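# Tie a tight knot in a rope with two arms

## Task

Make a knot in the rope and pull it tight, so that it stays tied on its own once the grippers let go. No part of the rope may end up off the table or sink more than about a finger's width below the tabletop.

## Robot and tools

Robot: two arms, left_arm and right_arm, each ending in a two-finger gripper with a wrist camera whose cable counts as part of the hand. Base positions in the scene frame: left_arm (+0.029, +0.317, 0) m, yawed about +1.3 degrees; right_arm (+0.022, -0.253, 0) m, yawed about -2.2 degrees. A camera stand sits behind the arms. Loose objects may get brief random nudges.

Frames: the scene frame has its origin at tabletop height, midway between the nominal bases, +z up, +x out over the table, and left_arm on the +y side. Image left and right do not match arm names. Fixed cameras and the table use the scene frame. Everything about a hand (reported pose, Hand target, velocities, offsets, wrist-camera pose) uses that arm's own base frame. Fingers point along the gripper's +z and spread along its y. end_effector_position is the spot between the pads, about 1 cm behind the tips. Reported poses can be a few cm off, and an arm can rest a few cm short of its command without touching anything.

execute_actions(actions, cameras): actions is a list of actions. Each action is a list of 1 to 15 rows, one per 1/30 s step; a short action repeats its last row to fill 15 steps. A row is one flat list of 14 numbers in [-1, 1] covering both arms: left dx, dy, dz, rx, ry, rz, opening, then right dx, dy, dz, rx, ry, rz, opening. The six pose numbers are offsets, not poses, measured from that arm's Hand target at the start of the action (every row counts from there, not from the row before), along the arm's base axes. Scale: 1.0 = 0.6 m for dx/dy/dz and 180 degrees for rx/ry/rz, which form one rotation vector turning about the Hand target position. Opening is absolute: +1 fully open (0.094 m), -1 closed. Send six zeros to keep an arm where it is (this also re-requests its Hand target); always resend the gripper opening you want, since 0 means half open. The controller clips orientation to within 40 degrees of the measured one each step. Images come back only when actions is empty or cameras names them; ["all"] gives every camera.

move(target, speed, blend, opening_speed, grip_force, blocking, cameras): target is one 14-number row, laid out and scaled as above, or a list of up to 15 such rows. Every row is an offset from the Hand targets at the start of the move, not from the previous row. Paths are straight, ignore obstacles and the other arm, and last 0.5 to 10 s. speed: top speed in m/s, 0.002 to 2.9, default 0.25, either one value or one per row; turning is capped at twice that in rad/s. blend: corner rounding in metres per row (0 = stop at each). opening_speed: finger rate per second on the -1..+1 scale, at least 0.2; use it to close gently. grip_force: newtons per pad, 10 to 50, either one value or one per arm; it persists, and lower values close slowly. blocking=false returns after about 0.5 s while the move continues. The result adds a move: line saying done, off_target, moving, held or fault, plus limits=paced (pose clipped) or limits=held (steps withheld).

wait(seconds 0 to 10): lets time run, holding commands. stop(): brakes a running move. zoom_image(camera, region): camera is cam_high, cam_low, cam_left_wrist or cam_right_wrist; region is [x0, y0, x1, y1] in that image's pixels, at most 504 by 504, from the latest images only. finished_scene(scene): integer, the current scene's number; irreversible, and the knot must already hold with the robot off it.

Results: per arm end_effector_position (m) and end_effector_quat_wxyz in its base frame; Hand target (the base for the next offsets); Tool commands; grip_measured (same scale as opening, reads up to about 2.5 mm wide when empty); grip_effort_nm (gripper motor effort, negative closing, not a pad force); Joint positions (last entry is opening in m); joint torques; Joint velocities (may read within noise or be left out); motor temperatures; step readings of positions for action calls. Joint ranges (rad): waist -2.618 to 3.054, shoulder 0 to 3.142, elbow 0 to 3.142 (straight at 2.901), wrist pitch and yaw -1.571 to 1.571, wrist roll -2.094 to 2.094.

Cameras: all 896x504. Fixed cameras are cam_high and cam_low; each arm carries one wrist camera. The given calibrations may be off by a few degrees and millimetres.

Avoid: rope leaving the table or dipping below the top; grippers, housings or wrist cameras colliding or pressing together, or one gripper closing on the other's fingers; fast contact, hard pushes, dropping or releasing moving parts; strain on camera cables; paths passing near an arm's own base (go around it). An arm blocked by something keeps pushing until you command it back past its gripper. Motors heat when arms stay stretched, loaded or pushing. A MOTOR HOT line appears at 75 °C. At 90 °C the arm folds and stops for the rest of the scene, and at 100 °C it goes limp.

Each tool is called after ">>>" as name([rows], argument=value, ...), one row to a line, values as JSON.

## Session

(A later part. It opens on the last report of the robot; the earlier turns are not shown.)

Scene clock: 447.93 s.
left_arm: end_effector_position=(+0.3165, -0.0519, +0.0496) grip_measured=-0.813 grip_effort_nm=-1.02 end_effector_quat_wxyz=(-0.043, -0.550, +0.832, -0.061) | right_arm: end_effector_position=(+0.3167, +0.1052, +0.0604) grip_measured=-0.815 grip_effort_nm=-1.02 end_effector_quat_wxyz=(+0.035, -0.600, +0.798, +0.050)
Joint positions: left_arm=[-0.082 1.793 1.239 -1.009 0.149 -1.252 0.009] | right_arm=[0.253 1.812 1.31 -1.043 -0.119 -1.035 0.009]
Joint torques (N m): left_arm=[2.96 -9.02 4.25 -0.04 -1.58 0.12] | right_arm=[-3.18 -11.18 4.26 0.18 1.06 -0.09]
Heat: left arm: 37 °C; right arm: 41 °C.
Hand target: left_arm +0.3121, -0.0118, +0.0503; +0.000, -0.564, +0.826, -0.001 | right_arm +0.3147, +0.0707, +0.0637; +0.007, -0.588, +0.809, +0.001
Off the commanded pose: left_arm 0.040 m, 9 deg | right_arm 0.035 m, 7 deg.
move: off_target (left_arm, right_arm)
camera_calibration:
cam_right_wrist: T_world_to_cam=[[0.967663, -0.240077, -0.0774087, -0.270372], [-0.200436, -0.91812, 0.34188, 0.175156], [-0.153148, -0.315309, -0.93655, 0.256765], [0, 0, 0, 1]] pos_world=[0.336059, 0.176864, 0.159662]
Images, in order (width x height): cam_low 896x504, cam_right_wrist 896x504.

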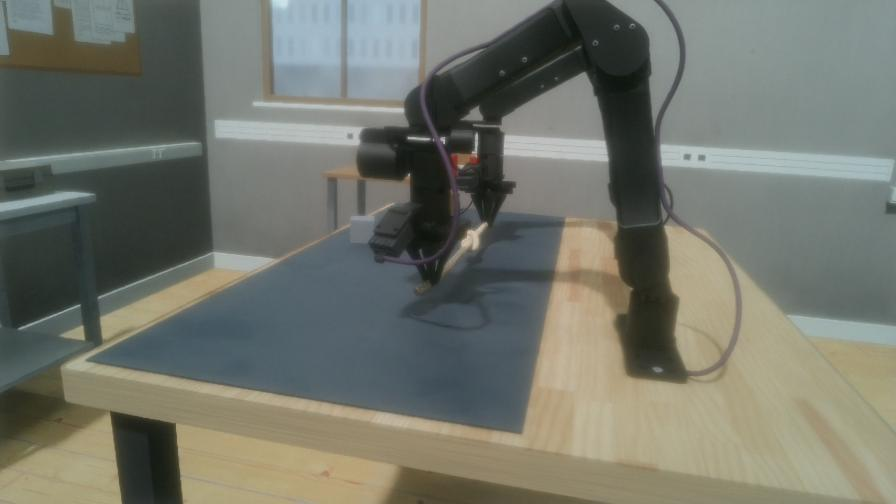

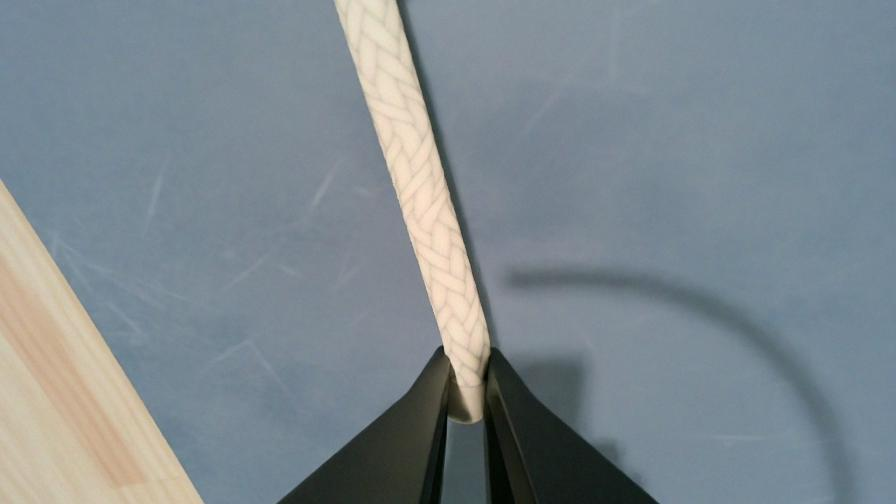

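>>> move([
  [0,0.05,0,0,0,0,-1,0,-0.05,0,0,0,0,-1],
  [0,-0.06,-0.055,0,0,0,-1,0,0.055,-0.078,0,0,0,-1],
  [0,-0.06,-0.055,0,0,0,-0.3,0,0.055,-0.078,0,0,0,-0.3],
  [0,-0.06,0.13,0,0,0,-0.3,0,0.055,0.12,0,0,0,-0.3],
  [0,0.15,0.2,0,0,0,-0.3,0,-0.2,0.15,0,0,0,-0.3],
], speed=[0.04,0.08,0.1,0.2,0.3], opening_speed=1, cameras=["all"])

>>> zoom_image(camera="cam_low", region=[370, 180, 570, 320])

Scene clock: 462.53 s.
left_arm: end_effector_position=(+0.3114, +0.0779, +0.1696) grip_measured=-0.302 grip_effort_nm=0.09 end_effector_quat_wxyz=(+0.004, -0.568, +0.823, -0.007) | right_arm: end_effector_position=(+0.3199, -0.0548, +0.1464) grip_measured=-0.301 grip_effort_nm=0.08 end_effector_quat_wxyz=(+0.007, -0.568, +0.823, -0.012)
Joint positions: left_arm=[0.248 1.759 1.687 -1.487 0.01 -0.959 0.033] | right_arm=[-0.169 1.747 1.58 -1.376 0.007 -1.378 0.033]
Joint torques (N m): left_arm=[-0.46 -5.96 6.78 0.01 -0.13 0.06] | right_arm=[0.23 -8.29 8.12 0.03 -0.2 -0.51]
Heat: left arm: 37 °C; right arm: 41 °C.
Hand target: left_arm +0.3121, +0.0782, +0.1703; +0.000, -0.564, +0.826, -0.001 | right_arm +0.3147, -0.0493, +0.1537; +0.007, -0.588, +0.809, +0.001
Off the commanded pose: left_arm 0.001 m, 1 deg | right_arm 0.010 m, 3 deg.
move: off_target (right_arm); target 3's new opening was sent with left_arm's hand 0.013 m and 3 deg from that target
camera_calibration:
cam_left_wrist: T_world_to_cam=[[0.951174, -0.306473, -0.0366423, -0.259992], [-0.260526, -0.860837, 0.437133, 0.110022], [-0.165512, -0.406243, -0.89865, 0.357738], [0, 0, 0, 1]] pos_world=[0.335172, 0.160359, 0.26386]
cam_right_wrist: T_world_to_cam=[[0.945911, -0.324093, -0.0147243, -0.311849], [-0.282723, -0.845727, 0.452564, 0.0136399], [-0.159125, -0.423922, -0.89161, 0.276805], [0, 0, 0, 1]] pos_world=[0.342884, 0.0278113, 0.236038]

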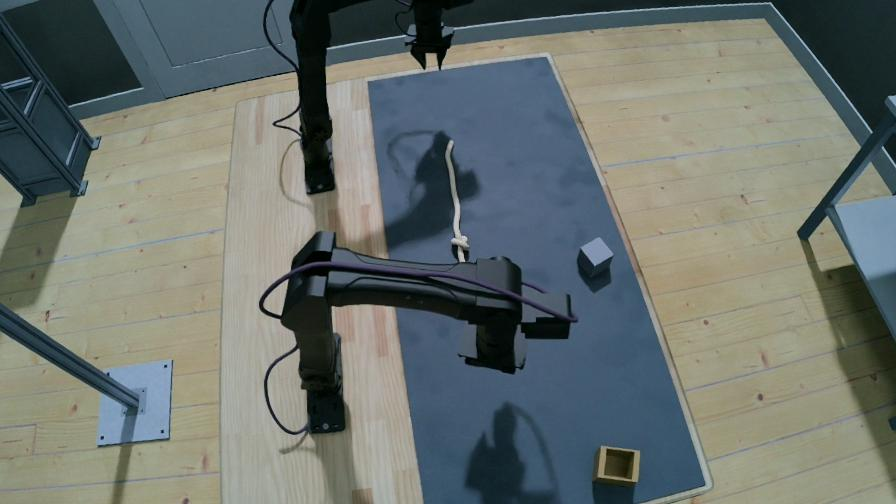

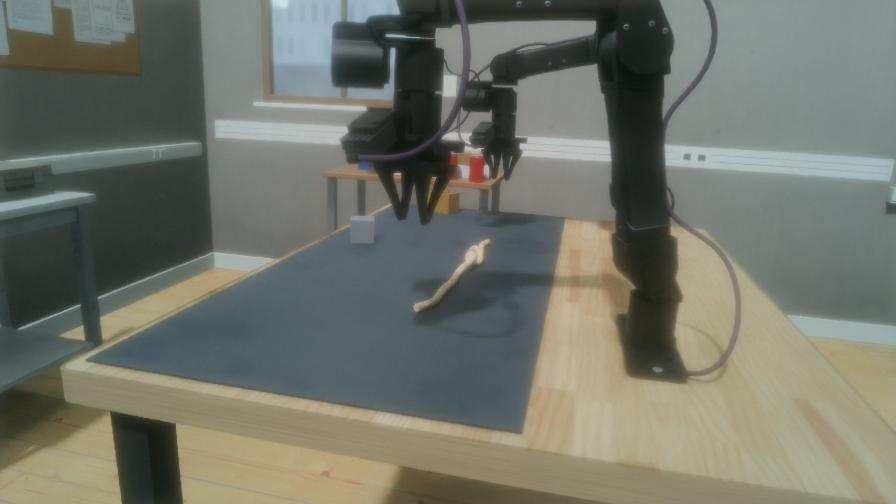

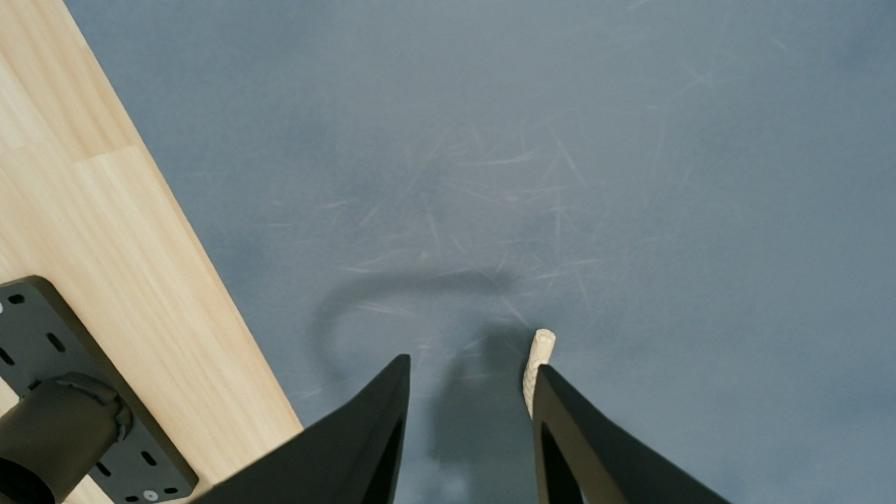

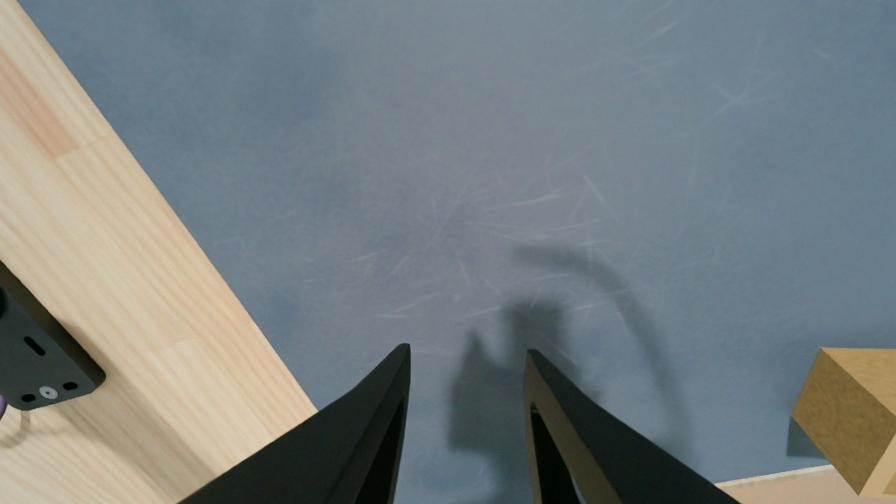

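Scaled by 2.520 from the camera's 896x504 image, which has a finer 1280x720 frame.

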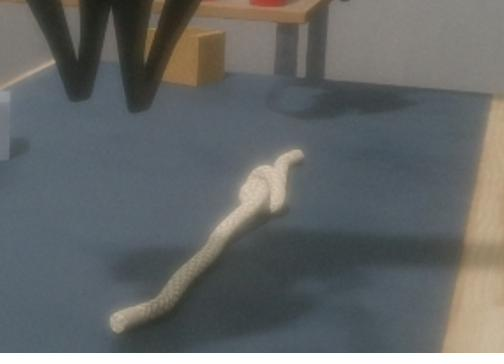

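>>> finished_scene(scene=2)

The scene is finished: the task was done.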